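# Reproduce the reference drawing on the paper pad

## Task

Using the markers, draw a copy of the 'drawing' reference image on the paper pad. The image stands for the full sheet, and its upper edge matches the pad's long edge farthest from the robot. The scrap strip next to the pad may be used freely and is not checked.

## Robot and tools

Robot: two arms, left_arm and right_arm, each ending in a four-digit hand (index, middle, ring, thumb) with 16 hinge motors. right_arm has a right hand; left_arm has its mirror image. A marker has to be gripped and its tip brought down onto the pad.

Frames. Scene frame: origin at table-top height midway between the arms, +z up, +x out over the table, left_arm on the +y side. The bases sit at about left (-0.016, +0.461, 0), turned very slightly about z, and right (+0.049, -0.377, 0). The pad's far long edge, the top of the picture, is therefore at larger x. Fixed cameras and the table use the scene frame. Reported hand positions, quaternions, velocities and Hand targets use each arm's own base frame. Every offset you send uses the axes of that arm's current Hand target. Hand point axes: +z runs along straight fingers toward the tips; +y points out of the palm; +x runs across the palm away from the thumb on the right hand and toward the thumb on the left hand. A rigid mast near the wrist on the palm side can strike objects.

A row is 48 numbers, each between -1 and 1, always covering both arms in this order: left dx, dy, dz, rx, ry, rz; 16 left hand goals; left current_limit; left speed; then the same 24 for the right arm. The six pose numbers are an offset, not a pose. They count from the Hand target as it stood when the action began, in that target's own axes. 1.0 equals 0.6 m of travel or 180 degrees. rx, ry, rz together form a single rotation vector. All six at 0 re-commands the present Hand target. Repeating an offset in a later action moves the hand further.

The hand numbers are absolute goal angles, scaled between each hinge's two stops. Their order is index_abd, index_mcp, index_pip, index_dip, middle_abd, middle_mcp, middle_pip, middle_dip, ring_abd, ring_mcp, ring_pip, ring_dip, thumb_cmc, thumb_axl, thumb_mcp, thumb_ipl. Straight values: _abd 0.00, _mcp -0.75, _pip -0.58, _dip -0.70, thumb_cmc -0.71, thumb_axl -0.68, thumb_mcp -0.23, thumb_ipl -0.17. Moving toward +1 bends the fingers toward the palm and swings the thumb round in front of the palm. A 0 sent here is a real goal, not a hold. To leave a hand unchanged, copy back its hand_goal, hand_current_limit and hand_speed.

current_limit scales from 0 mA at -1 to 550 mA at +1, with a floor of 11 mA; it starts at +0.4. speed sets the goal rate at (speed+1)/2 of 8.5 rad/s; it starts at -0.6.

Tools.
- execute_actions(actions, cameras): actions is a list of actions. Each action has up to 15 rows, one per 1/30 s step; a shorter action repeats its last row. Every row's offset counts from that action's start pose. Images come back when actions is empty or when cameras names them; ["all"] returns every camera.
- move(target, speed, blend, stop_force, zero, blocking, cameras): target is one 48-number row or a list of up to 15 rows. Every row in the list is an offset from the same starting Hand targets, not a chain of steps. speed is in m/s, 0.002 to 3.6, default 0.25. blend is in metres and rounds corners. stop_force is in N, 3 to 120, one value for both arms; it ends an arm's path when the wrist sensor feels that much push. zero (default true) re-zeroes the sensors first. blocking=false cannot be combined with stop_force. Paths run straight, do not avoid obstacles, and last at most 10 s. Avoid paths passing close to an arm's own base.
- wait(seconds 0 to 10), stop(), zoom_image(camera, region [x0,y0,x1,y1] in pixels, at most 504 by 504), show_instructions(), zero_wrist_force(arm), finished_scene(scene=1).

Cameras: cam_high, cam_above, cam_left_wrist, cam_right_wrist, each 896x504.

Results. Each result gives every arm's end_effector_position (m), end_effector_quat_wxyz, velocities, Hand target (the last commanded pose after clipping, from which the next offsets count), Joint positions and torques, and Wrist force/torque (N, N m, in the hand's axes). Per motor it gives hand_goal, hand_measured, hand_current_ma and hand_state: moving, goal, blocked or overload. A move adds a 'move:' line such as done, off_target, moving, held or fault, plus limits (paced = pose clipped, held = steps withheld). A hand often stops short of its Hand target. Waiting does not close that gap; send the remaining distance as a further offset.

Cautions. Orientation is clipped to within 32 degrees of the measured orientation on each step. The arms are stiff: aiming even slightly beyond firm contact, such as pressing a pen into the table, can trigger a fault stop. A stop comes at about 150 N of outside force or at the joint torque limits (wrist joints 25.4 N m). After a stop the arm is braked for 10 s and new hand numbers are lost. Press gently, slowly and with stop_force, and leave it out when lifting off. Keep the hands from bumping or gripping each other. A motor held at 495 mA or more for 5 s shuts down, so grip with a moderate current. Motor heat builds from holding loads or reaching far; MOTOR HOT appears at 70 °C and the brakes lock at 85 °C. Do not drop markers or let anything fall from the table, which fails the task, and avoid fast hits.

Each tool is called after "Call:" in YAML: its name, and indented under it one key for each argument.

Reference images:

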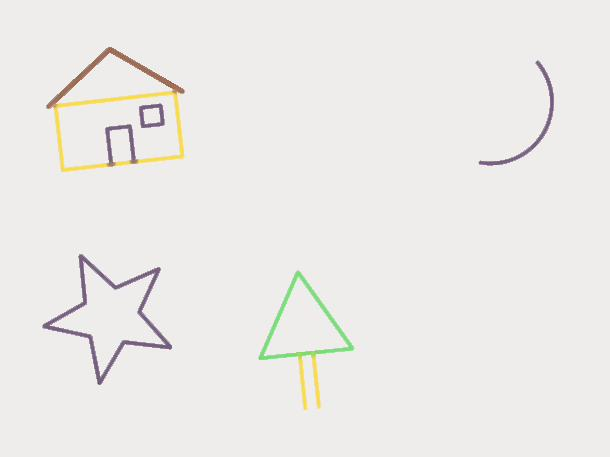

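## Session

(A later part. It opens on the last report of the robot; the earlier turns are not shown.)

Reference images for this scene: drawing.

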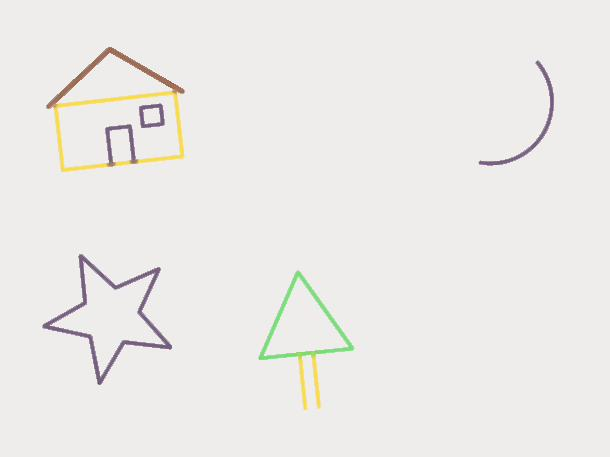

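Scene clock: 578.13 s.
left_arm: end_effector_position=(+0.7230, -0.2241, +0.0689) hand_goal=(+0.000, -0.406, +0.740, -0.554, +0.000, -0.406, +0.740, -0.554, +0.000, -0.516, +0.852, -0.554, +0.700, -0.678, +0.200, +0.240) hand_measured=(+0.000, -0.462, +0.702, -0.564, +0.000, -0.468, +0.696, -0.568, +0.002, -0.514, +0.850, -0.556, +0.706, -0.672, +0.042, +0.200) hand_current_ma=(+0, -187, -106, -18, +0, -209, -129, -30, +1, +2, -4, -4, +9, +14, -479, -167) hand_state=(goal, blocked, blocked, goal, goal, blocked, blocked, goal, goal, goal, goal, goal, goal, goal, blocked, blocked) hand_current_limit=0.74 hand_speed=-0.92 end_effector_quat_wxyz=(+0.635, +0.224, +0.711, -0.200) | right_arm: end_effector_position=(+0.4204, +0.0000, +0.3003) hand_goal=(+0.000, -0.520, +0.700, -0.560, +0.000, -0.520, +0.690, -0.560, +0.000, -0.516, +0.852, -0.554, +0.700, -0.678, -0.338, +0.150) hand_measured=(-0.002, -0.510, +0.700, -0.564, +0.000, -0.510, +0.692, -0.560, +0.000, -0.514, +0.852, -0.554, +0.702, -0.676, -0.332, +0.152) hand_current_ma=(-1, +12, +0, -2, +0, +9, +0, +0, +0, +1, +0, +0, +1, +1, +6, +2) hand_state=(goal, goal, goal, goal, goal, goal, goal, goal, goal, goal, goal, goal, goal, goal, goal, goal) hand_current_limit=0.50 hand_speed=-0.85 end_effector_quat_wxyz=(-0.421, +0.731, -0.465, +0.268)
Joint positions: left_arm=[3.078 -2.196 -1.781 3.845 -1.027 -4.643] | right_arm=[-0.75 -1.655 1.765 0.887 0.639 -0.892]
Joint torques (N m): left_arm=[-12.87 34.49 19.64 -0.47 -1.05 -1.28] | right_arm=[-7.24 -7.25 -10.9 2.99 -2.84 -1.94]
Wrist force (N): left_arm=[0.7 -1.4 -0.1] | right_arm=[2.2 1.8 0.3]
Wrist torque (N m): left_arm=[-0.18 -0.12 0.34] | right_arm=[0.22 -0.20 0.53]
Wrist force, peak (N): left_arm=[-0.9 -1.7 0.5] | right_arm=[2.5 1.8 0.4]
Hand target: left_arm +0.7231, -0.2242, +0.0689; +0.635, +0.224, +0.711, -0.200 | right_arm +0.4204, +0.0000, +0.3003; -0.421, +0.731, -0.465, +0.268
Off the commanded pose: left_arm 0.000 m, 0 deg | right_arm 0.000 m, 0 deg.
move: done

Call:
move:
  target:
    - [-0.001744,-0.067958,0.01679,0,0,0,0,-0.406,0.741,-0.554,0,-0.406,0.741,-0.554,0,-0.516,0.852,-0.554,0.70,-0.678,0.20,0.24,0.74,-0.92,0,0,0,0,0,0,0,-0.52,0.70,-0.560,0,-0.52,0.69,-0.560,0,-0.516,0.852,-0.554,0.70,-0.678,-0.338,0.15,0.5,-0.85]
    - [-0.04331,-0.067958,0.012051,0,0,0,0,-0.406,0.741,-0.554,0,-0.406,0.741,-0.554,0,-0.516,0.852,-0.554,0.70,-0.678,0.20,0.24,0.74,-0.92,0,0,0,0,0,0,0,-0.52,0.70,-0.560,0,-0.52,0.69,-0.560,0,-0.516,0.852,-0.554,0.70,-0.678,-0.338,0.15,0.5,-0.85]
    - [-0.05971,-0.220918,-0.214449,0,0,0,0,-0.406,0.741,-0.554,0,-0.406,0.741,-0.554,0,-0.516,0.852,-0.554,0.70,-0.678,0.20,0.24,0.74,-0.92,0,0,0,0,0,0,0,-0.52,0.70,-0.560,0,-0.52,0.69,-0.560,0,-0.516,0.852,-0.554,0.70,-0.678,-0.338,0.15,0.5,-0.85]
  speed: [0.05,0.12,0.3]
  blend: [0,0.01,0]
  cameras: ["cam_above","cam_high"]

Call:
zoom_image:
  camera: "cam_above"
  region: [270, 140, 430, 260]

Scene clock: 581.47 s.
left_arm: end_effector_position=(+0.5458, -0.2619, +0.1188) hand_goal=(+0.000, -0.406, +0.740, -0.554, +0.000, -0.406, +0.740, -0.554, +0.000, -0.516, +0.852, -0.554, +0.700, -0.678, +0.200, +0.240) hand_measured=(+0.000, -0.456, +0.704, -0.564, +0.000, -0.468, +0.696, -0.568, +0.002, -0.514, +0.854, -0.554, +0.704, -0.672, +0.042, +0.200) hand_current_ma=(+0, -163, -100, -18, +0, -209, -129, -32, +1, +1, +1, +0, +7, +15, -478, -167) hand_state=(goal, blocked, blocked, goal, goal, blocked, blocked, goal, goal, goal, goal, goal, goal, goal, blocked, blocked) hand_current_limit=0.74 hand_speed=-0.92 end_effector_quat_wxyz=(+0.635, +0.224, +0.711, -0.200) | right_arm: end_effector_position=(+0.4204, +0.0000, +0.3003) hand_goal=(+0.000, -0.520, +0.700, -0.560, +0.000, -0.520, +0.690, -0.560, +0.000, -0.516, +0.852, -0.554, +0.700, -0.678, -0.338, +0.150) hand_measured=(-0.002, -0.510, +0.700, -0.564, +0.000, -0.510, +0.692, -0.560, +0.000, -0.514, +0.852, -0.554, +0.702, -0.676, -0.332, +0.152) hand_current_ma=(-1, +12, +0, -2, +0, +9, +0, +0, +0, +1, +0, +0, +1, +1, +6, +2) hand_state=(goal, goal, goal, goal, goal, goal, goal, goal, goal, goal, goal, goal, goal, goal, goal, goal) hand_current_limit=0.50 hand_speed=-0.85 end_effector_quat_wxyz=(-0.421, +0.731, -0.465, +0.268)
Joint positions: left_arm=[2.933 -1.842 -2.194 3.913 -1.172 -4.664] | right_arm=[-0.75 -1.655 1.765 0.887 0.639 -0.892]
Joint torques (N m): left_arm=[-13.79 33.82 7.43 -0.16 -1.23 -1.18] | right_arm=[-5.65 -6.27 -10.75 3 -2.8 -2.11]
Wrist force (N): left_arm=[1.6 -1.5 0.2] | right_arm=[1.8 1.7 0.6]
Wrist torque (N m): left_arm=[-0.20 -0.15 0.27] | right_arm=[0.19 -0.15 0.49]
Wrist force, peak (N): left_arm=[1.7 -2.4 -0.6] | right_arm=[2.6 1.9 0.1]
Hand target: left_arm +0.5456, -0.2619, +0.1189; +0.635, +0.224, +0.711, -0.200 | right_arm +0.4204, +0.0000, +0.3003; -0.421, +0.731, -0.465, +0.268
Off the commanded pose: left_arm 0.000 m, 0 deg | right_arm 0.000 m, 0 deg.
move: done
Images, in order (width x height): cam_high 896x504, cam_above 896x504.

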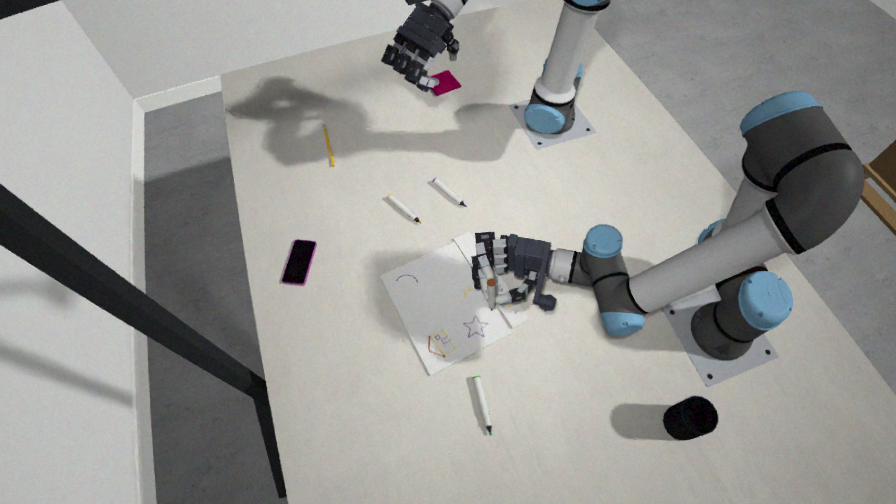

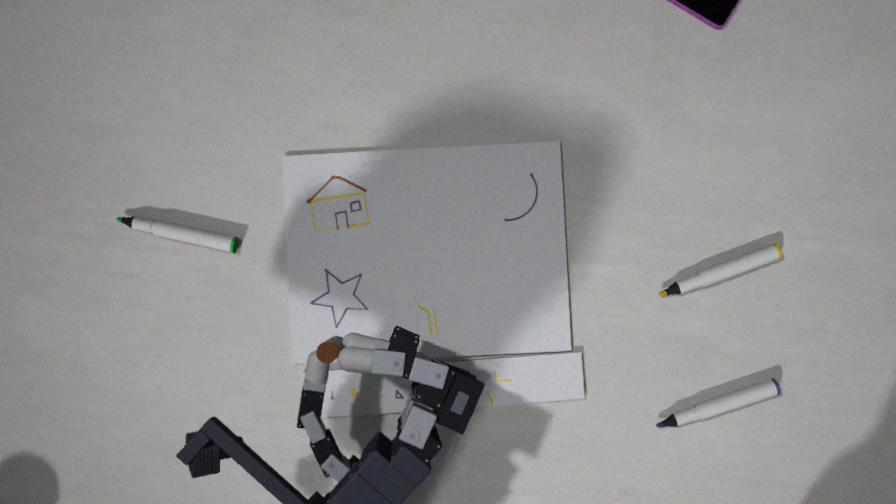

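Scaled by 3.150 from the camera's 896x504 image, which has a finer 1280x720 frame.

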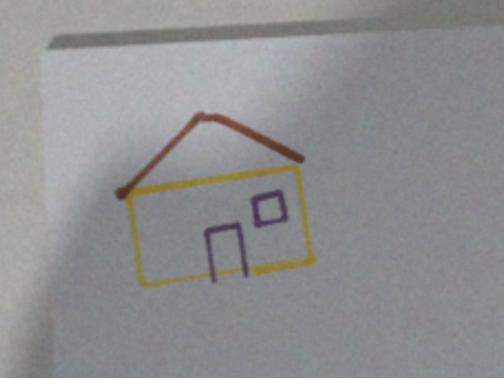

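Call:
move:
  target:
    - [-0.07042,0.01772,-0.13437,0,0,0,0,-0.406,0.741,-0.554,0,-0.406,0.741,-0.554,0,-0.516,0.852,-0.554,0.70,-0.678,0.20,0.24,0.74,-0.92,0,0,0,0,0,0,0,-0.52,0.70,-0.560,0,-0.52,0.69,-0.560,0,-0.516,0.852,-0.554,0.70,-0.678,-0.338,0.15,0.5,-0.85]
    - [-0.02572,0.04773,-0.23235,-0.1169,0.0884,-0.4981,0,-0.406,0.741,-0.554,0,-0.406,0.741,-0.554,0,-0.516,0.852,-0.554,0.70,-0.678,0.20,0.24,0.74,-0.92,0,0,0,0,0,0,0,-0.52,0.70,-0.560,0,-0.52,0.69,-0.560,0,-0.516,0.852,-0.554,0.70,-0.678,-0.338,0.15,0.5,-0.85]
    - [0.16942,0.05783,-0.2076,-0.1169,0.0884,-0.4981,0,-0.406,0.741,-0.554,0,-0.406,0.741,-0.554,0,-0.516,0.852,-0.554,0.70,-0.678,0.20,0.24,0.74,-0.92,0,0,0,0,0,0,0,-0.52,0.70,-0.560,0,-0.52,0.69,-0.560,0,-0.516,0.852,-0.554,0.70,-0.678,-0.338,0.15,0.5,-0.85]
  speed: [0.3,0.35,0.25]
  blend: [0.03,0.02,0]
  cameras: ["cam_above","cam_high"]

Scene clock: 588.47 s.
left_arm: end_effector_position=(+0.4547, -0.1559, +0.0320) hand_goal=(+0.000, -0.406, +0.740, -0.554, +0.000, -0.406, +0.740, -0.554, +0.000, -0.516, +0.852, -0.554, +0.700, -0.678, +0.200, +0.240) hand_measured=(+0.000, -0.456, +0.704, -0.564, +0.000, -0.468, +0.696, -0.568, +0.002, -0.514, +0.852, -0.554, +0.704, -0.672, +0.042, +0.200) hand_current_ma=(+0, -163, -100, -18, +0, -209, -129, -32, +1, +2, +1, +0, +7, +15, -478, -167) hand_state=(goal, blocked, blocked, goal, goal, blocked, blocked, goal, goal, goal, goal, goal, goal, goal, blocked, blocked) hand_current_limit=0.74 hand_speed=-0.92 end_effector_quat_wxyz=(+0.245, -0.422, +0.756, -0.436) | right_arm: end_effector_position=(+0.4204, +0.0000, +0.3003) hand_goal=(+0.000, -0.520, +0.700, -0.560, +0.000, -0.520, +0.690, -0.560, +0.000, -0.516, +0.852, -0.554, +0.700, -0.678, -0.338, +0.150) hand_measured=(-0.002, -0.510, +0.700, -0.564, +0.000, -0.510, +0.692, -0.560, +0.000, -0.514, +0.852, -0.554, +0.702, -0.676, -0.332, +0.152) hand_current_ma=(-1, +12, +0, -2, +0, +9, +0, +0, +0, +1, +0, +0, +1, +1, +6, +2) hand_state=(goal, goal, goal, goal, goal, goal, goal, goal, goal, goal, goal, goal, goal, goal, goal, goal) hand_current_limit=0.50 hand_speed=-0.85 end_effector_quat_wxyz=(-0.421, +0.731, -0.465, +0.268)
Joint positions: left_arm=[3.384 -1.803 -2.129 3.244 -0.906 -5.813] | right_arm=[-0.75 -1.655 1.765 0.887 0.639 -0.892]
Joint torques (N m): left_arm=[-14.2 17.87 6.42 0.72 -0.41 -1.48] | right_arm=[-4.88 -6.07 -11.27 2.93 -2.74 -1.48]
Wrist force (N): left_arm=[-0.2 1.1 -0.4] | right_arm=[2.4 1.7 0.1]
Wrist torque (N m): left_arm=[0.17 -0.01 -0.01] | right_arm=[0.22 -0.23 0.54]
Wrist force, peak (N): left_arm=[2.2 -1.7 1.3] | right_arm=[2.4 2.0 0.2]
Hand target: left_arm +0.4548, -0.1559, +0.0319; +0.245, -0.422, +0.756, -0.436 | right_arm +0.4204, +0.0000, +0.3003; -0.421, +0.731, -0.465, +0.268
Off the commanded pose: left_arm 0.000 m, 0 deg | right_arm 0.000 m, 0 deg.
move: done
Images, in order (width x height): cam_high 896x504, cam_above 896x504.

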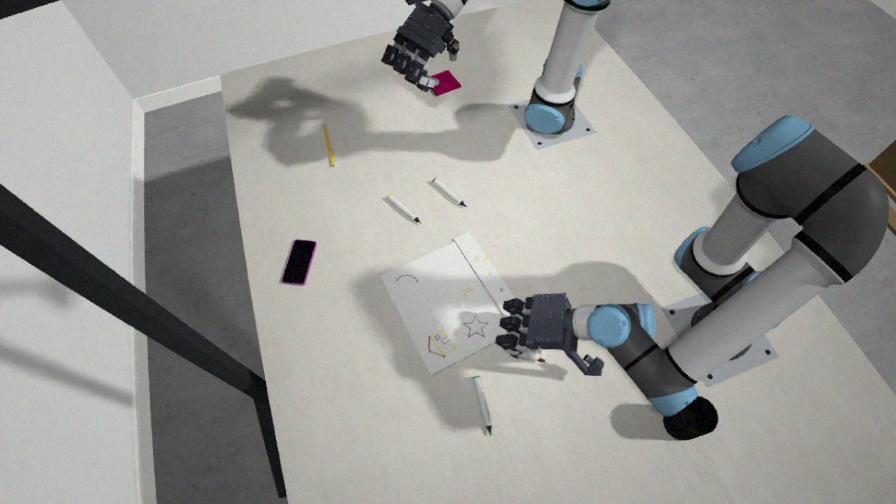

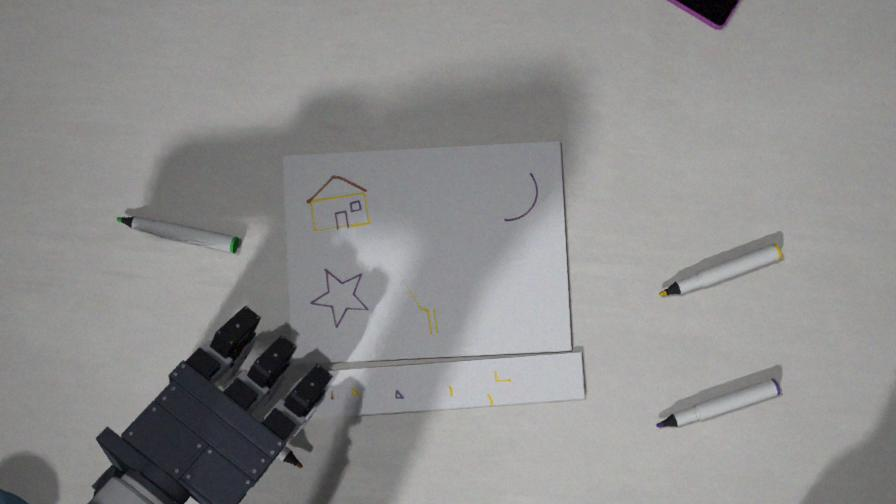

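Call:
move:
  target: [0,0.01876,0.01083,0,0,0,0,-0.406,0.741,-0.554,0,-0.406,0.741,-0.554,0,-0.516,0.852,-0.554,0.70,-0.678,0.20,0.24,0.74,-0.92,0,0,0,0,0,0,0,-0.52,0.70,-0.560,0,-0.52,0.69,-0.560,0,-0.516,0.852,-0.554,0.70,-0.678,-0.338,0.15,0.5,-0.85]
  speed: 0.025
  stop_force: 3

Call:
move:
  target:
    - [0,0,0,0,0,0,0,-0.47,0.705,-0.560,0,-0.475,0.697,-0.560,0,-0.516,0.852,-0.554,0.70,-0.678,-0.15,0.18,0.5,-0.92,0,0,0,0,0,0,0,-0.52,0.70,-0.560,0,-0.52,0.69,-0.560,0,-0.516,0.852,-0.554,0.70,-0.678,-0.338,0.15,0.5,-0.85]
    - [0,0,0,0,0,0,0,-0.51,0.70,-0.560,0,-0.51,0.69,-0.560,0,-0.516,0.852,-0.554,0.70,-0.678,-0.338,0.15,0.5,-0.85,0,0,0,0,0,0,0,-0.52,0.70,-0.560,0,-0.52,0.69,-0.560,0,-0.516,0.852,-0.554,0.70,-0.678,-0.338,0.15,0.5,-0.85]
  speed: 0.05
  cameras: ["cam_above","cam_high","cam_left_wrist"]

Scene clock: 590.37 s.
left_arm: end_effector_position=(+0.4547, -0.1559, +0.0243) hand_goal=(+0.000, -0.406, +0.740, -0.554, +0.000, -0.406, +0.740, -0.554, +0.000, -0.516, +0.852, -0.554, +0.700, -0.678, +0.200, +0.240) hand_measured=(+0.000, -0.456, +0.716, -0.564, +0.000, -0.468, +0.696, -0.570, +0.002, -0.514, +0.852, -0.554, +0.708, -0.672, +0.042, +0.200) hand_current_ma=(+0, -163, -57, -21, +0, -209, -129, -33, +1, +2, +1, +0, +15, +15, -479, -168) hand_state=(goal, blocked, blocked, goal, goal, blocked, blocked, goal, goal, goal, goal, goal, goal, goal, blocked, blocked) hand_current_limit=0.74 hand_speed=-0.92 end_effector_quat_wxyz=(+0.244, -0.422, +0.756, -0.436) | right_arm: end_effector_position=(+0.4204, +0.0000, +0.3003) hand_goal=(+0.000, -0.520, +0.700, -0.560, +0.000, -0.520, +0.690, -0.560, +0.000, -0.516, +0.852, -0.554, +0.700, -0.678, -0.338, +0.150) hand_measured=(-0.002, -0.510, +0.700, -0.564, +0.000, -0.510, +0.692, -0.560, +0.000, -0.514, +0.852, -0.554, +0.702, -0.676, -0.332, +0.152) hand_current_ma=(-1, +12, +0, -2, +0, +9, +0, +0, +0, +1, +0, +0, +1, +1, +6, +2) hand_state=(goal, goal, goal, goal, goal, goal, goal, goal, goal, goal, goal, goal, goal, goal, goal, goal) hand_current_limit=0.50 hand_speed=-0.85 end_effector_quat_wxyz=(-0.421, +0.731, -0.465, +0.268)
Joint positions: left_arm=[3.384 -1.818 -2.136 3.267 -0.906 -5.813] | right_arm=[-0.75 -1.655 1.765 0.887 0.639 -0.892]
Joint torques (N m): left_arm=[-6.34 32.45 19.5 -2.07 0.78 -1.27] | right_arm=[-6.3 -7.34 -12.5 2.49 -2.8 -1.59]
Wrist force (N): left_arm=[-0.5 1.3 -0.6] | right_arm=[2.1 1.7 0.2]
Wrist torque (N m): left_arm=[0.22 0.01 -0.04] | right_arm=[0.21 -0.18 0.52]
Wrist force, peak (N): left_arm=[-0.9 -1.9 -2.1] | right_arm=[2.3 1.9 0.4]
Hand target: left_arm +0.4547, -0.1559, +0.0243; +0.244, -0.422, +0.756, -0.436 (not the last commanded pose) | right_arm +0.4204, +0.0000, +0.3003; -0.421, +0.731, -0.465, +0.268
Off the commanded pose: left_arm 0.005 m, 0 deg | right_arm 0.000 m, 0 deg.
move: contact (left_arm)

Scene clock: 592.63 s.
left_arm: end_effector_position=(+0.4547, -0.1559, +0.0243) hand_goal=(+0.000, -0.510, +0.700, -0.560, +0.000, -0.510, +0.690, -0.560, +0.000, -0.516, +0.852, -0.554, +0.700, -0.678, -0.338, +0.150) hand_measured=(+0.000, -0.500, +0.702, -0.560, +0.000, -0.500, +0.690, -0.564, +0.002, -0.514, +0.852, -0.554, +0.702, -0.676, -0.330, +0.152) hand_current_ma=(+0, +22, +1, -1, +0, +21, -1, -5, +1, +2, +1, +0, +2, +3, +18, +4) hand_state=(goal, goal, goal, goal, goal, goal, goal, goal, goal, goal, goal, goal, goal, goal, goal, goal) hand_current_limit=0.50 hand_speed=-0.85 end_effector_quat_wxyz=(+0.244, -0.422, +0.756, -0.436) | right_arm: end_effector_position=(+0.4204, +0.0000, +0.3003) hand_goal=(+0.000, -0.520, +0.700, -0.560, +0.000, -0.520, +0.690, -0.560, +0.000, -0.516, +0.852, -0.554, +0.700, -0.678, -0.338, +0.150) hand_measured=(-0.002, -0.510, +0.700, -0.564, +0.000, -0.510, +0.692, -0.560, +0.000, -0.514, +0.852, -0.554, +0.702, -0.676, -0.332, +0.152) hand_current_ma=(-1, +12, +0, -2, +0, +9, +0, +0, +0, +1, +0, +0, +1, +1, +6, +2) hand_state=(goal, goal, goal, goal, goal, goal, goal, goal, goal, goal, goal, goal, goal, goal, goal, goal) hand_current_limit=0.50 hand_speed=-0.85 end_effector_quat_wxyz=(-0.421, +0.731, -0.465, +0.268)
Joint positions: left_arm=[3.384 -1.818 -2.136 3.267 -0.906 -5.813] | right_arm=[-0.75 -1.655 1.765 0.887 0.639 -0.892]
Joint torques (N m): left_arm=[-4.41 23.63 10.33 -1.78 0.78 -1.37] | right_arm=[-5.61 -8.22 -11.28 2.59 -2.69 -1.73]
Wrist force (N): left_arm=[-0.6 1.3 -0.5] | right_arm=[2.3 1.6 0.3]
Wrist torque (N m): left_arm=[0.23 0.03 -0.05] | right_arm=[0.20 -0.21 0.53]
Wrist force, peak (N): left_arm=[-0.6 1.2 -0.8] | right_arm=[2.5 1.8 0.5]
Hand target: left_arm +0.4547, -0.1559, +0.0243; +0.244, -0.422, +0.756, -0.436 | right_arm +0.4204, +0.0000, +0.3003; -0.421, +0.731, -0.465, +0.268
Off the commanded pose: left_arm 0.000 m, 0 deg | right_arm 0.000 m, 0 deg.
move: done
camera_calibration:
cam_left_wrist: T_world_to_cam=[[0.628249, 0.534326, 0.565508, -0.254592], [-0.565921, -0.18494, 0.803449, 0.161281], [0.533889, -0.824799, 0.186198, -0.255094], [0, 0, 0, 1]] pos_world=[0.387411, -0.0445389, 0.0618905]
Images, in order (width x height): cam_high 896x504, cam_above 896x504, cam_left_wrist 896x504.

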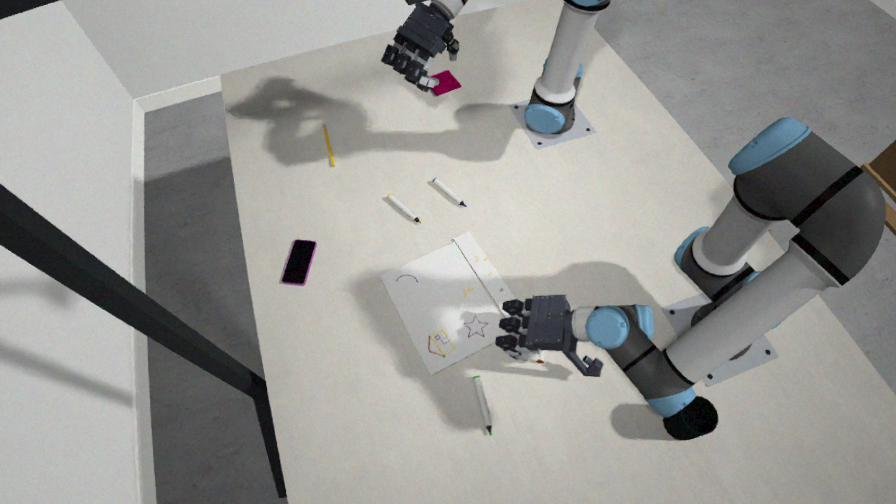

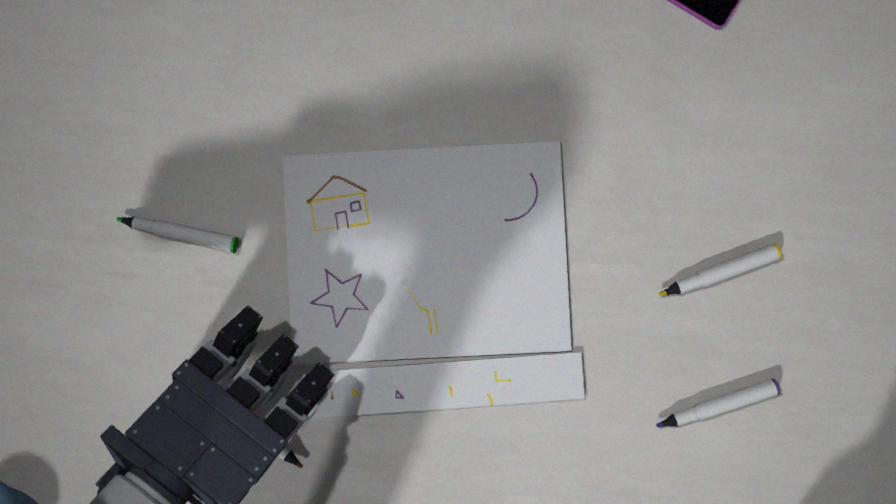

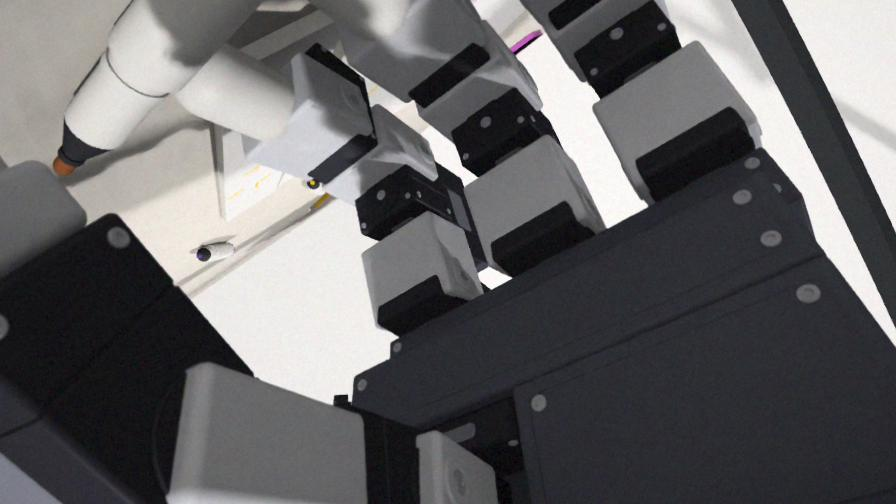

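Call:
zoom_image:
  camera: "cam_above"
  region: [100, 190, 260, 270]

Scaled by 3.150 from the camera's 896x504 image, which has a finer 1280x720 frame.

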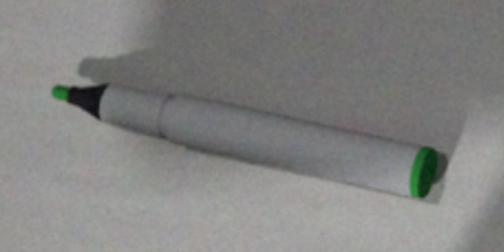

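Call:
move:
  target:
    - [0,-0.14683,-0.079,0,0,0,0,-0.51,0.70,-0.560,0,-0.51,0.69,-0.560,0,-0.516,0.852,-0.554,0.70,-0.678,-0.338,0.15,0.5,-0.85,0,0,0,0,0,0,0,-0.52,0.70,-0.560,0,-0.52,0.69,-0.560,0,-0.516,0.852,-0.554,0.70,-0.678,-0.338,0.15,0.5,-0.85]
    - [-0.3358,-0.2527,0.1183,0,-0.1246,-0.0719,0,-0.456,0.711,-0.554,0,-0.456,0.711,-0.554,0,-0.516,0.852,-0.554,0.70,-0.678,-0.338,0.25,0.4,-0.7,0,0,0,0,0,0,0,-0.52,0.70,-0.560,0,-0.52,0.69,-0.560,0,-0.516,0.852,-0.554,0.70,-0.678,-0.338,0.15,0.5,-0.85]
  speed: [0.15,0.35]
  blend: [0.03,0]
  cameras: ["cam_above","cam_high","cam_left_wrist"]

Scene clock: 599.80 s.
left_arm: end_effector_position=(+0.6771, -0.0561, +0.1204) hand_goal=(+0.000, -0.456, +0.710, -0.554, +0.000, -0.456, +0.710, -0.554, +0.000, -0.516, +0.852, -0.554, +0.700, -0.678, -0.338, +0.250) hand_measured=(+0.000, -0.454, +0.704, -0.558, +0.000, -0.454, +0.704, -0.558, +0.002, -0.514, +0.852, -0.554, +0.700, -0.676, -0.332, +0.248) hand_current_ma=(+0, +1, -10, -5, +0, +1, -11, -6, +1, +3, +1, +0, +1, +3, +16, -4) hand_state=(goal, goal, goal, goal, goal, goal, goal, goal, goal, goal, goal, goal, goal, goal, goal, goal) hand_current_limit=0.40 hand_speed=-0.70 end_effector_quat_wxyz=(+0.336, -0.581, +0.642, -0.371) | right_arm: end_effector_position=(+0.4204, +0.0000, +0.3003) hand_goal=(+0.000, -0.520, +0.700, -0.560, +0.000, -0.520, +0.690, -0.560, +0.000, -0.516, +0.852, -0.554, +0.700, -0.678, -0.338, +0.150) hand_measured=(-0.002, -0.510, +0.700, -0.564, +0.000, -0.510, +0.692, -0.560, +0.000, -0.514, +0.852, -0.554, +0.702, -0.676, -0.332, +0.152) hand_current_ma=(-1, +12, +0, -2, +0, +9, +0, +0, +0, +1, +0, +0, +1, +1, +6, +2) hand_state=(goal, goal, goal, goal, goal, goal, goal, goal, goal, goal, goal, goal, goal, goal, goal, goal) hand_current_limit=0.50 hand_speed=-0.85 end_effector_quat_wxyz=(-0.421, +0.731, -0.465, +0.268)
Joint positions: left_arm=[3.364 -2.046 -1.478 2.978 -1.294 -6.118] | right_arm=[-0.75 -1.655 1.765 0.887 0.639 -0.892]
Joint torques (N m): left_arm=[-13.86 35.51 25.89 -1.71 -0.84 -1.52] | right_arm=[-5.09 -5.95 -11.66 2.73 -2.56 -1.6]
Wrist force (N): left_arm=[0.0 1.4 0.1] | right_arm=[2.1 1.7 0.1]
Wrist torque (N m): left_arm=[0.22 -0.03 -0.02] | right_arm=[0.22 -0.18 0.51]
Wrist force, peak (N): left_arm=[-0.3 2.1 -0.2] | right_arm=[2.5 1.8 0.6]
Hand target: left_arm +0.6771, -0.0561, +0.1204; +0.336, -0.581, +0.642, -0.371 | right_arm +0.4204, +0.0000, +0.3003; -0.421, +0.731, -0.465, +0.268
Off the commanded pose: left_arm 0.000 m, 0 deg | right_arm 0.000 m, 0 deg.
move: done
camera_calibration:
cam_left_wrist: T_world_to_cam=[[0.331634, 0.755178, 0.565443, -0.288675], [-0.428601, -0.413333, 0.803403, 0.122618], [0.840428, -0.508785, 0.186594, -0.499342], [0, 0, 0, 1]] pos_world=[0.56795, 0.0146253, 0.157892]
Images, in order (width x height): cam_high 896x504, cam_above 896x504, cam_left_wrist 896x504.

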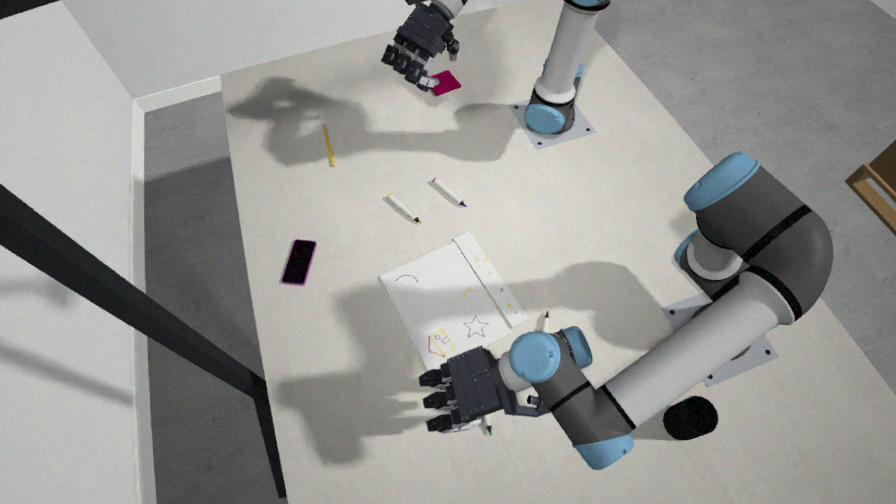

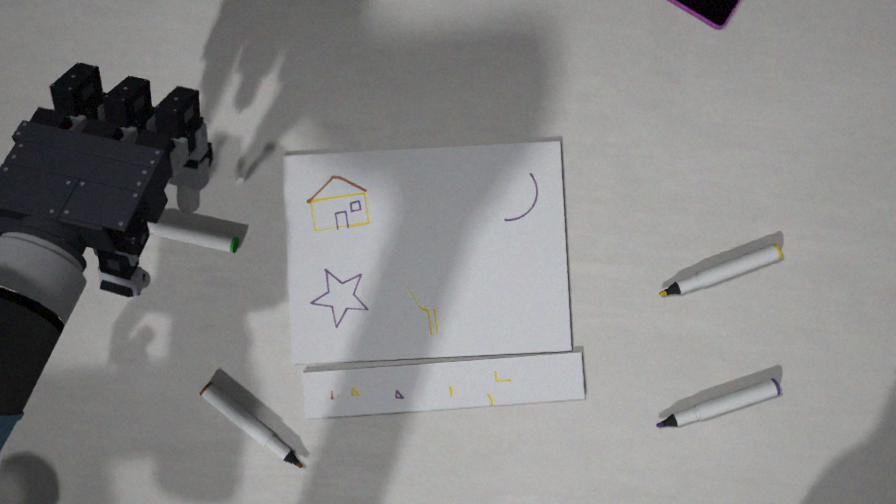

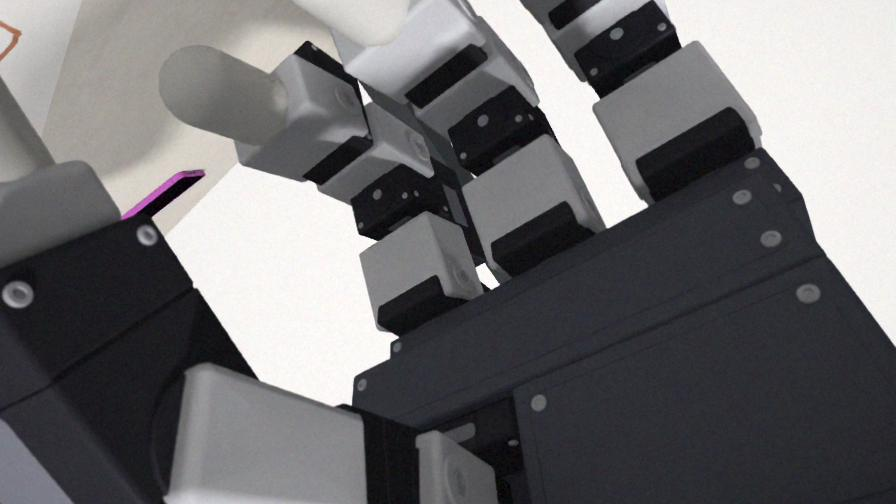

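Call:
move:
  target: [0,0.10103,0.05833,0,0,0, 0,-0.456,0.711,-0.554,0,-0.456,0.711,-0.554,0,-0.516,0.852,-0.554,0.70,-0.678,-0.338,0.25,0.4,-0.7, 0,0,0,0,0,0, 0,-0.52,0.70,-0.56,0,-0.52,0.69,-0.56,0,-0.516,0.852,-0.554,0.70,-0.678,-0.338,0.15,0.5,-0.85]
  speed: 0.12
  cameras: ["cam_high","cam_above"]

Scene clock: 604.03 s.
left_arm: end_effector_position=(+0.6771, -0.0561, +0.0505) hand_goal=(+0.000, -0.456, +0.710, -0.554, +0.000, -0.456, +0.710, -0.554, +0.000, -0.516, +0.852, -0.554, +0.700, -0.678, -0.338, +0.250) hand_measured=(+0.000, -0.454, +0.704, -0.558, +0.000, -0.454, +0.704, -0.558, +0.002, -0.514, +0.852, -0.554, +0.700, -0.676, -0.332, +0.248) hand_current_ma=(+0, +2, -10, -5, +0, +2, -11, -5, +1, +3, +1, +0, +1, +3, +16, -4) hand_state=(goal, goal, goal, goal, goal, goal, goal, goal, goal, goal, goal, goal, goal, goal, goal, goal) hand_current_limit=0.40 hand_speed=-0.70 end_effector_quat_wxyz=(+0.336, -0.581, +0.642, -0.371) | right_arm: end_effector_position=(+0.4204, +0.0000, +0.3003) hand_goal=(+0.000, -0.520, +0.700, -0.560, +0.000, -0.520, +0.690, -0.560, +0.000, -0.516, +0.852, -0.554, +0.700, -0.678, -0.338, +0.150) hand_measured=(-0.002, -0.510, +0.700, -0.564, +0.000, -0.510, +0.692, -0.560, +0.000, -0.514, +0.852, -0.554, +0.702, -0.676, -0.332, +0.152) hand_current_ma=(-1, +12, +0, -2, +0, +9, +0, +0, +0, +1, +0, +0, +1, +1, +6, +2) hand_state=(goal, goal, goal, goal, goal, goal, goal, goal, goal, goal, goal, goal, goal, goal, goal, goal) hand_current_limit=0.50 hand_speed=-0.85 end_effector_quat_wxyz=(-0.421, +0.731, -0.465, +0.268)
Joint positions: left_arm=[3.364 -2.12 -1.56 3.134 -1.294 -6.118] | right_arm=[-0.75 -1.655 1.765 0.887 0.639 -0.892]
Joint torques (N m): left_arm=[10.83 35.57 9.95 1.19 -0.65 -1.21] | right_arm=[-7.12 -6.62 -11.45 2.54 -2.53 -1.73]
Wrist force (N): left_arm=[0.0 1.3 0.2] | right_arm=[2.2 1.8 0.5]
Wrist torque (N m): left_arm=[0.20 -0.01 -0.04] | right_arm=[0.20 -0.20 0.52]
Wrist force, peak (N): left_arm=[-0.3 1.9 0.4] | right_arm=[2.5 1.8 0.5]
Hand target: left_arm +0.6771, -0.0561, +0.0504; +0.336, -0.581, +0.642, -0.371 | right_arm +0.4204, +0.0000, +0.3003; -0.421, +0.731, -0.465, +0.268
Off the commanded pose: left_arm 0.000 m, 0 deg | right_arm 0.000 m, 0 deg.
move: done
Images, in order (width x height): cam_high 896x504, cam_above 896x504.

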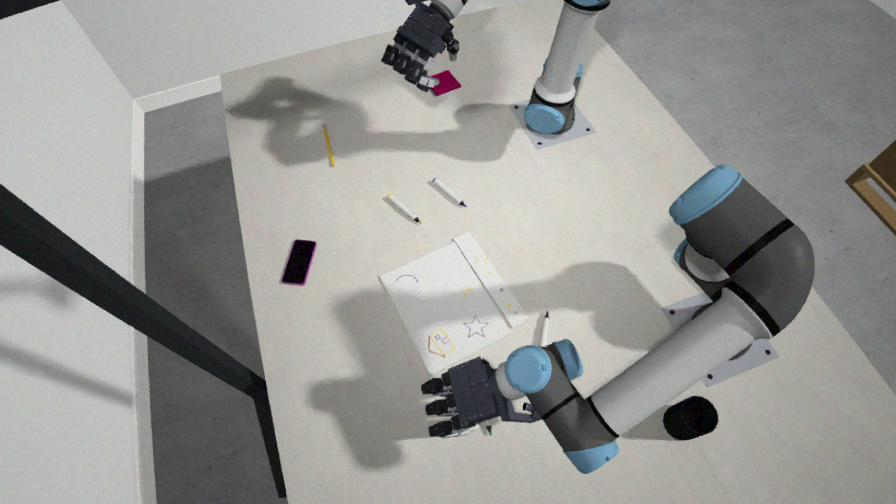

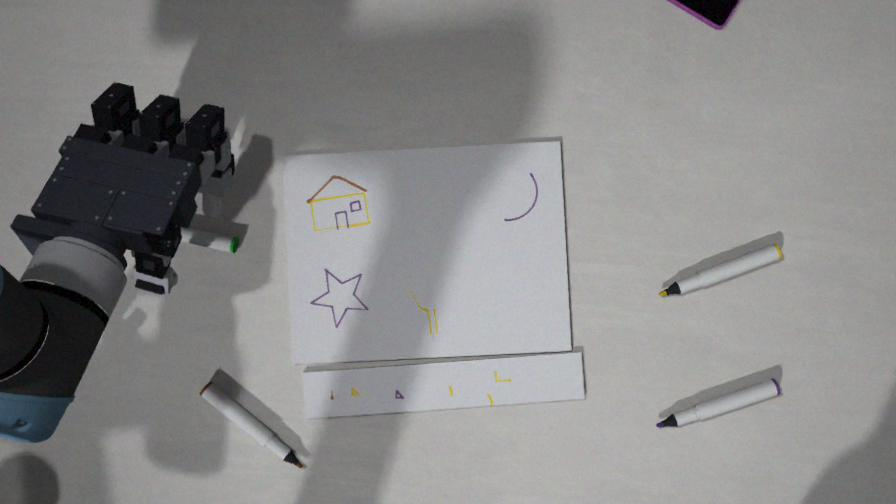

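Call:
zoom_image:
  camera: "cam_above"
  region: [380, 250, 480, 350]

Call:
zoom_image:
  camera: "cam_above"
  region: [270, 130, 590, 430]

Call:
zoom_image:
  camera: "cam_high"
  region: [400, 320, 560, 460]

Scaled by 5.040 from the camera's 896x504 image, which has a finer 1280x720 frame.

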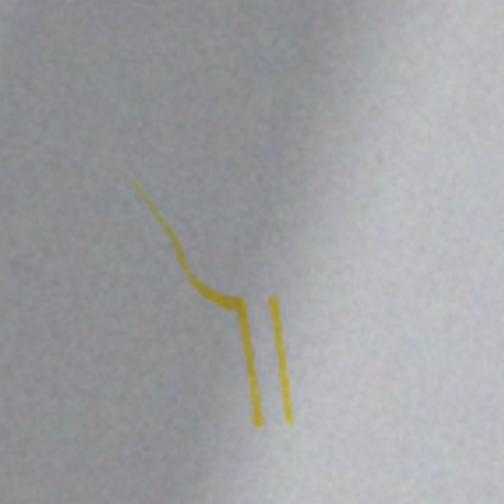

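Scaled by 1.575 from the camera's 896x504 image, which has a finer 1280x720 frame.

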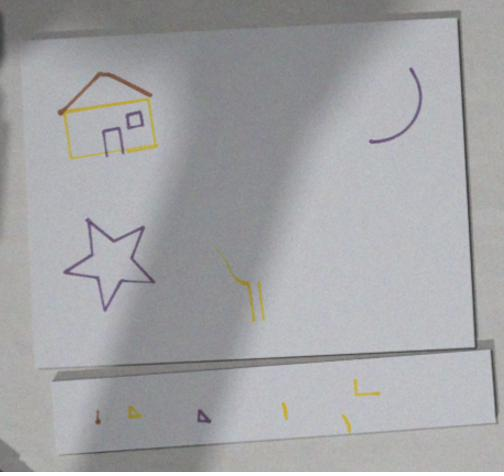

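Scaled by 3.150 from the camera's 896x504 image, which has a finer 1280x720 frame.

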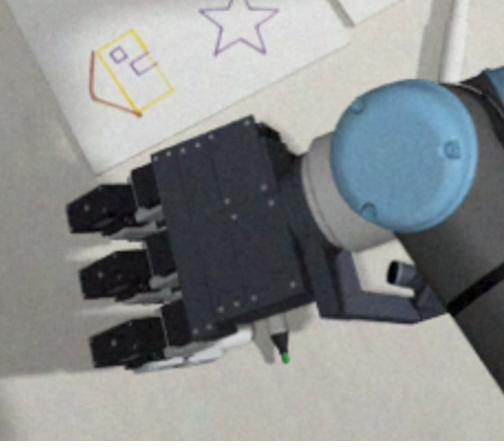

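Call:
move:
  target: [0,0.04085,0.02358,0,0,0, 0,-0.456,0.711,-0.554,0,-0.456,0.711,-0.554,0,-0.516,0.852,-0.554,0.70,-0.678,-0.338,0.25,0.4,-0.7, 0,0,0,0,0,0, 0,-0.52,0.70,-0.56,0,-0.52,0.69,-0.56,0,-0.516,0.852,-0.554,0.70,-0.678,-0.338,0.15,0.5,-0.85]
  speed: 0.03
  stop_force: 5
  cameras: ["cam_high","cam_left_wrist","cam_above"]

Call:
zoom_image:
  camera: "cam_high"
  region: [400, 330, 560, 460]

Scene clock: 607.83 s.
left_arm: end_effector_position=(+0.6772, -0.0561, +0.0221) hand_goal=(+0.000, -0.456, +0.710, -0.554, +0.000, -0.456, +0.710, -0.554, +0.000, -0.516, +0.852, -0.554, +0.700, -0.678, -0.338, +0.250) hand_measured=(+0.000, -0.454, +0.704, -0.558, +0.000, -0.454, +0.704, -0.558, +0.002, -0.514, +0.852, -0.554, +0.700, -0.676, -0.332, +0.248) hand_current_ma=(+0, +2, -10, -5, +0, +2, -11, -5, +1, +3, +1, +0, +1, +3, +16, -4) hand_state=(goal, goal, goal, goal, goal, goal, goal, goal, goal, goal, goal, goal, goal, goal, goal, goal) hand_current_limit=0.40 hand_speed=-0.70 end_effector_quat_wxyz=(+0.336, -0.581, +0.642, -0.371) | right_arm: end_effector_position=(+0.4204, +0.0000, +0.3003) hand_goal=(+0.000, -0.520, +0.700, -0.560, +0.000, -0.520, +0.690, -0.560, +0.000, -0.516, +0.852, -0.554, +0.700, -0.678, -0.338, +0.150) hand_measured=(-0.002, -0.510, +0.700, -0.564, +0.000, -0.510, +0.692, -0.560, +0.000, -0.514, +0.852, -0.554, +0.702, -0.676, -0.332, +0.152) hand_current_ma=(-1, +12, +0, -2, +0, +9, +0, +0, +0, +1, +0, +0, +1, +1, +6, +2) hand_state=(goal, goal, goal, goal, goal, goal, goal, goal, goal, goal, goal, goal, goal, goal, goal, goal) hand_current_limit=0.50 hand_speed=-0.85 end_effector_quat_wxyz=(-0.421, +0.731, -0.465, +0.268)
Joint positions: left_arm=[3.364 -2.156 -1.585 3.195 -1.294 -6.118] | right_arm=[-0.75 -1.655 1.765 0.887 0.639 -0.892]
Joint torques (N m): left_arm=[0.58 36.3 9.54 1.24 1.52 -0.37] | right_arm=[-5.49 -6.52 -11.33 2.61 -2.23 -1.32]
Wrist force (N): left_arm=[-0.4 1.0 -0.1] | right_arm=[2.2 1.9 0.2]
Wrist torque (N m): left_arm=[0.19 0.03 -0.04] | right_arm=[0.25 -0.19 0.53]
Wrist force, peak (N): left_arm=[-0.2 1.6 0.1] | right_arm=[2.4 2.1 0.3]
Hand target: left_arm +0.6772, -0.0561, +0.0221; +0.336, -0.581, +0.642, -0.371 | right_arm +0.4204, +0.0000, +0.3003; -0.421, +0.731, -0.465, +0.268
Off the commanded pose: left_arm 0.000 m, 0 deg | right_arm 0.000 m, 0 deg.
move: done
camera_calibration:
cam_left_wrist: T_world_to_cam=[[0.331634, 0.755178, 0.565443, -0.233168], [-0.428601, -0.413333, 0.803403, 0.201634], [0.840428, -0.508785, 0.186594, -0.480949], [0, 0, 0, 1]] pos_world=[0.56795, 0.0147253, 0.0595916]
Images, in order (width x height): cam_high 896x504, cam_above 896x504, cam_left_wrist 896x504.

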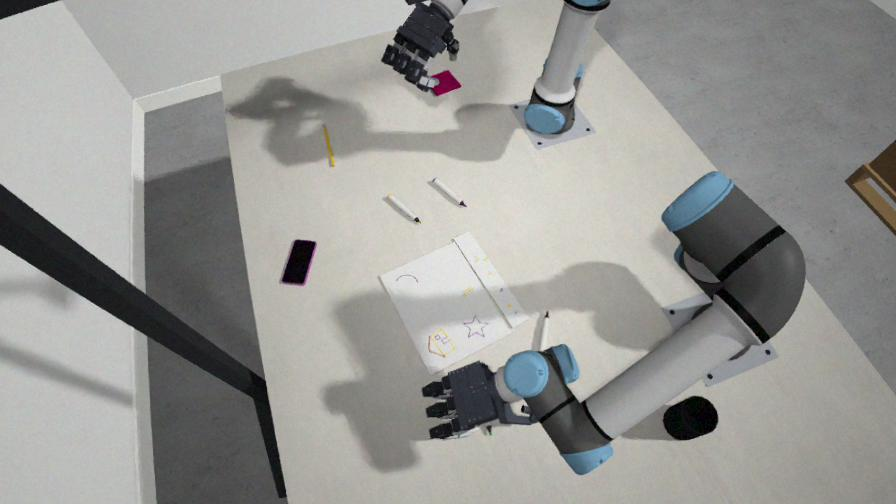

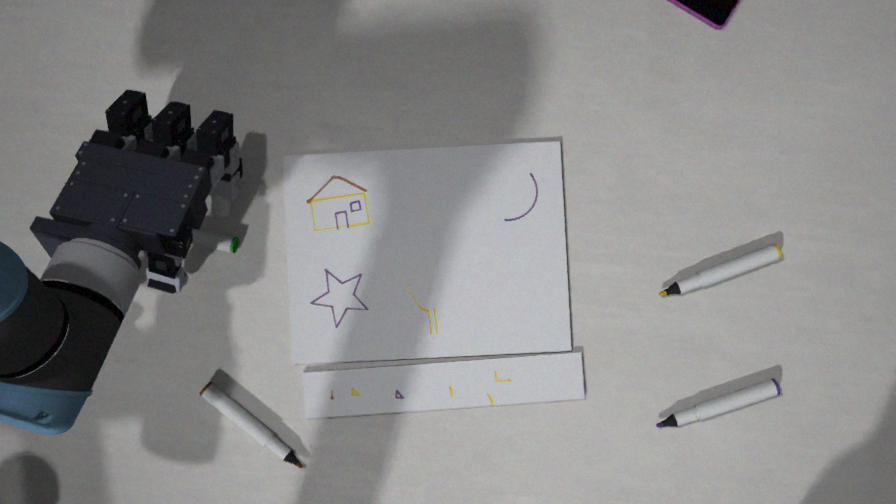

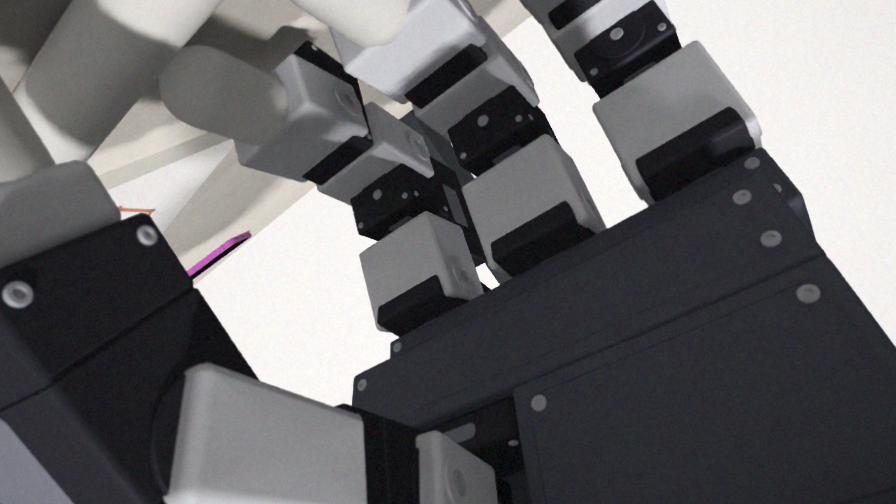

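Scaled by 3.150 from the camera's 896x504 image, which has a finer 1280x720 frame.

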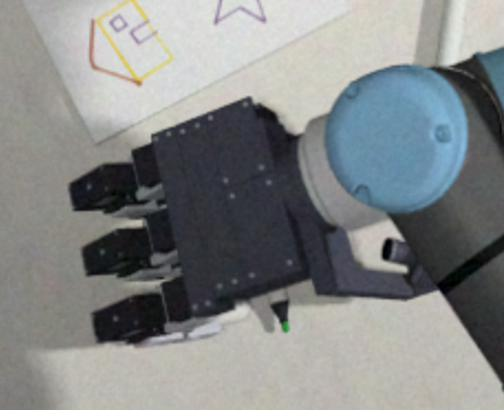

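Call:
move:
  target: [0,0.0104,-0.01804,0,0,0, 0,-0.456,0.711,-0.554,0,-0.456,0.711,-0.554,0,-0.516,0.852,-0.554,0.70,-0.678,-0.338,0.25,0.4,-0.7, 0,0,0,0,0,0, 0,-0.52,0.70,-0.56,0,-0.52,0.69,-0.56,0,-0.516,0.852,-0.554,0.70,-0.678,-0.338,0.15,0.5,-0.85]
  speed: 0.02
  stop_force: 3
  cameras: ["cam_high","cam_above"]

Call:
zoom_image:
  camera: "cam_high"
  region: [400, 330, 560, 460]

Call:
zoom_image:
  camera: "cam_above"
  region: [90, 160, 270, 300]

Scene clock: 609.93 s.
left_arm: end_effector_position=(+0.6647, -0.0548, +0.0221) hand_goal=(+0.000, -0.456, +0.710, -0.554, +0.000, -0.456, +0.710, -0.554, +0.000, -0.516, +0.852, -0.554, +0.700, -0.678, -0.338, +0.250) hand_measured=(+0.000, -0.454, +0.704, -0.558, +0.000, -0.454, +0.704, -0.558, +0.002, -0.514, +0.852, -0.554, +0.700, -0.676, -0.332, +0.248) hand_current_ma=(+0, +2, -10, -5, +0, +2, -11, -5, +1, +3, +1, +0, +1, +3, +16, -4) hand_state=(goal, goal, goal, goal, goal, goal, goal, goal, goal, goal, goal, goal, goal, goal, goal, goal) hand_current_limit=0.40 hand_speed=-0.70 end_effector_quat_wxyz=(+0.336, -0.581, +0.642, -0.371) | right_arm: end_effector_position=(+0.4204, +0.0000, +0.3003) hand_goal=(+0.000, -0.520, +0.700, -0.560, +0.000, -0.520, +0.690, -0.560, +0.000, -0.516, +0.852, -0.554, +0.700, -0.678, -0.338, +0.150) hand_measured=(-0.002, -0.510, +0.700, -0.564, +0.000, -0.510, +0.692, -0.560, +0.000, -0.514, +0.852, -0.554, +0.702, -0.676, -0.332, +0.152) hand_current_ma=(-1, +12, +0, -2, +0, +9, +0, +0, +0, +1, +0, +0, +1, +1, +6, +2) hand_state=(goal, goal, goal, goal, goal, goal, goal, goal, goal, goal, goal, goal, goal, goal, goal, goal) hand_current_limit=0.50 hand_speed=-0.85 end_effector_quat_wxyz=(-0.421, +0.731, -0.465, +0.268)
Joint positions: left_arm=[3.372 -2.131 -1.628 3.212 -1.287 -6.113] | right_arm=[-0.75 -1.655 1.765 0.887 0.639 -0.892]
Joint torques (N m): left_arm=[14.1 48.53 9.78 1.18 1.54 1.64] | right_arm=[-3.99 -5.3 -11.46 2.6 -2.52 -1.56]
Wrist force (N): left_arm=[-0.3 1.4 -0.2] | right_arm=[2.1 1.8 0.5]
Wrist torque (N m): left_arm=[0.24 0.00 -0.20] | right_arm=[0.21 -0.18 0.52]
Wrist force, peak (N): left_arm=[-0.6 1.5 -0.1] | right_arm=[2.5 1.9 0.4]
Hand target: left_arm +0.6647, -0.0548, +0.0221; +0.336, -0.581, +0.642, -0.371 | right_arm +0.4204, +0.0000, +0.3003; -0.421, +0.731, -0.465, +0.268
Off the commanded pose: left_arm 0.000 m, 0 deg | right_arm 0.000 m, 0 deg.
move: done
Images, in order (width x height): cam_high 896x504, cam_above 896x504.

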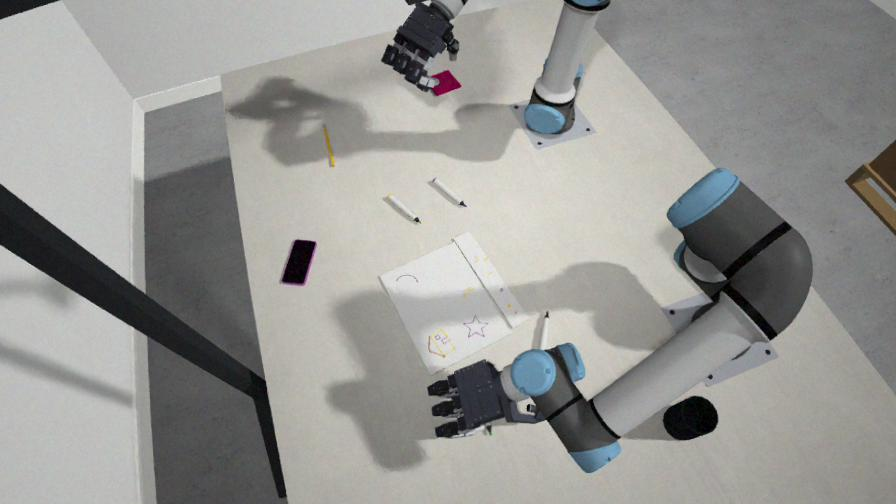

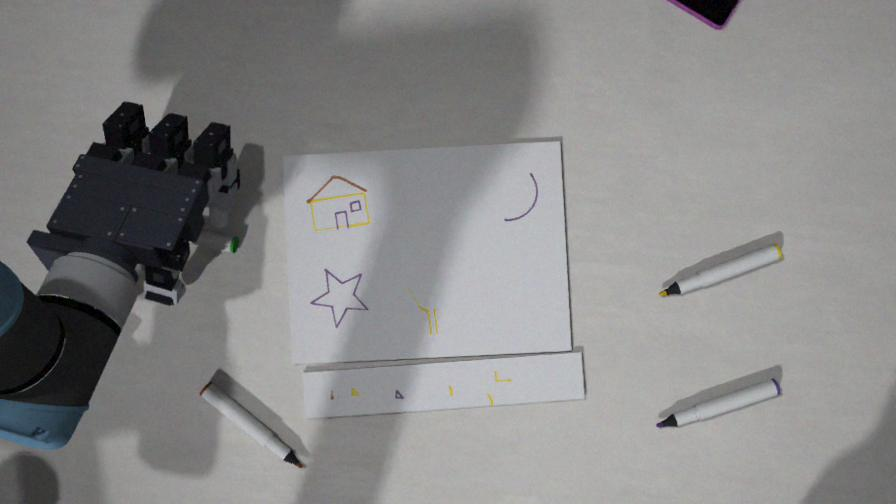

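Scaled by 3.150 from the camera's 896x504 image, which has a finer 1280x720 frame.

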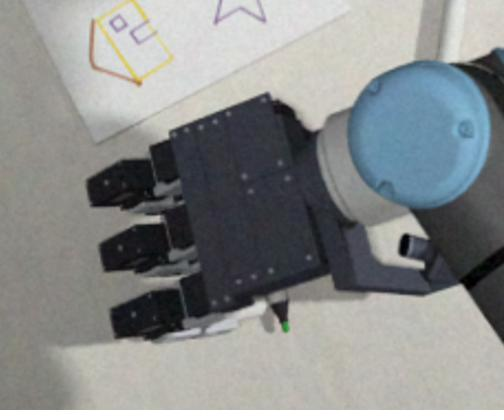

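Scaled by 2.800 from the camera's 896x504 image, which has a finer 1280x720 frame.

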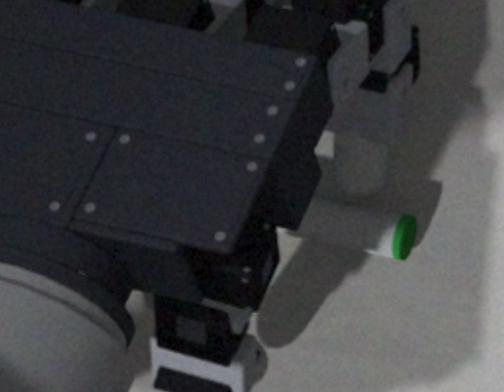

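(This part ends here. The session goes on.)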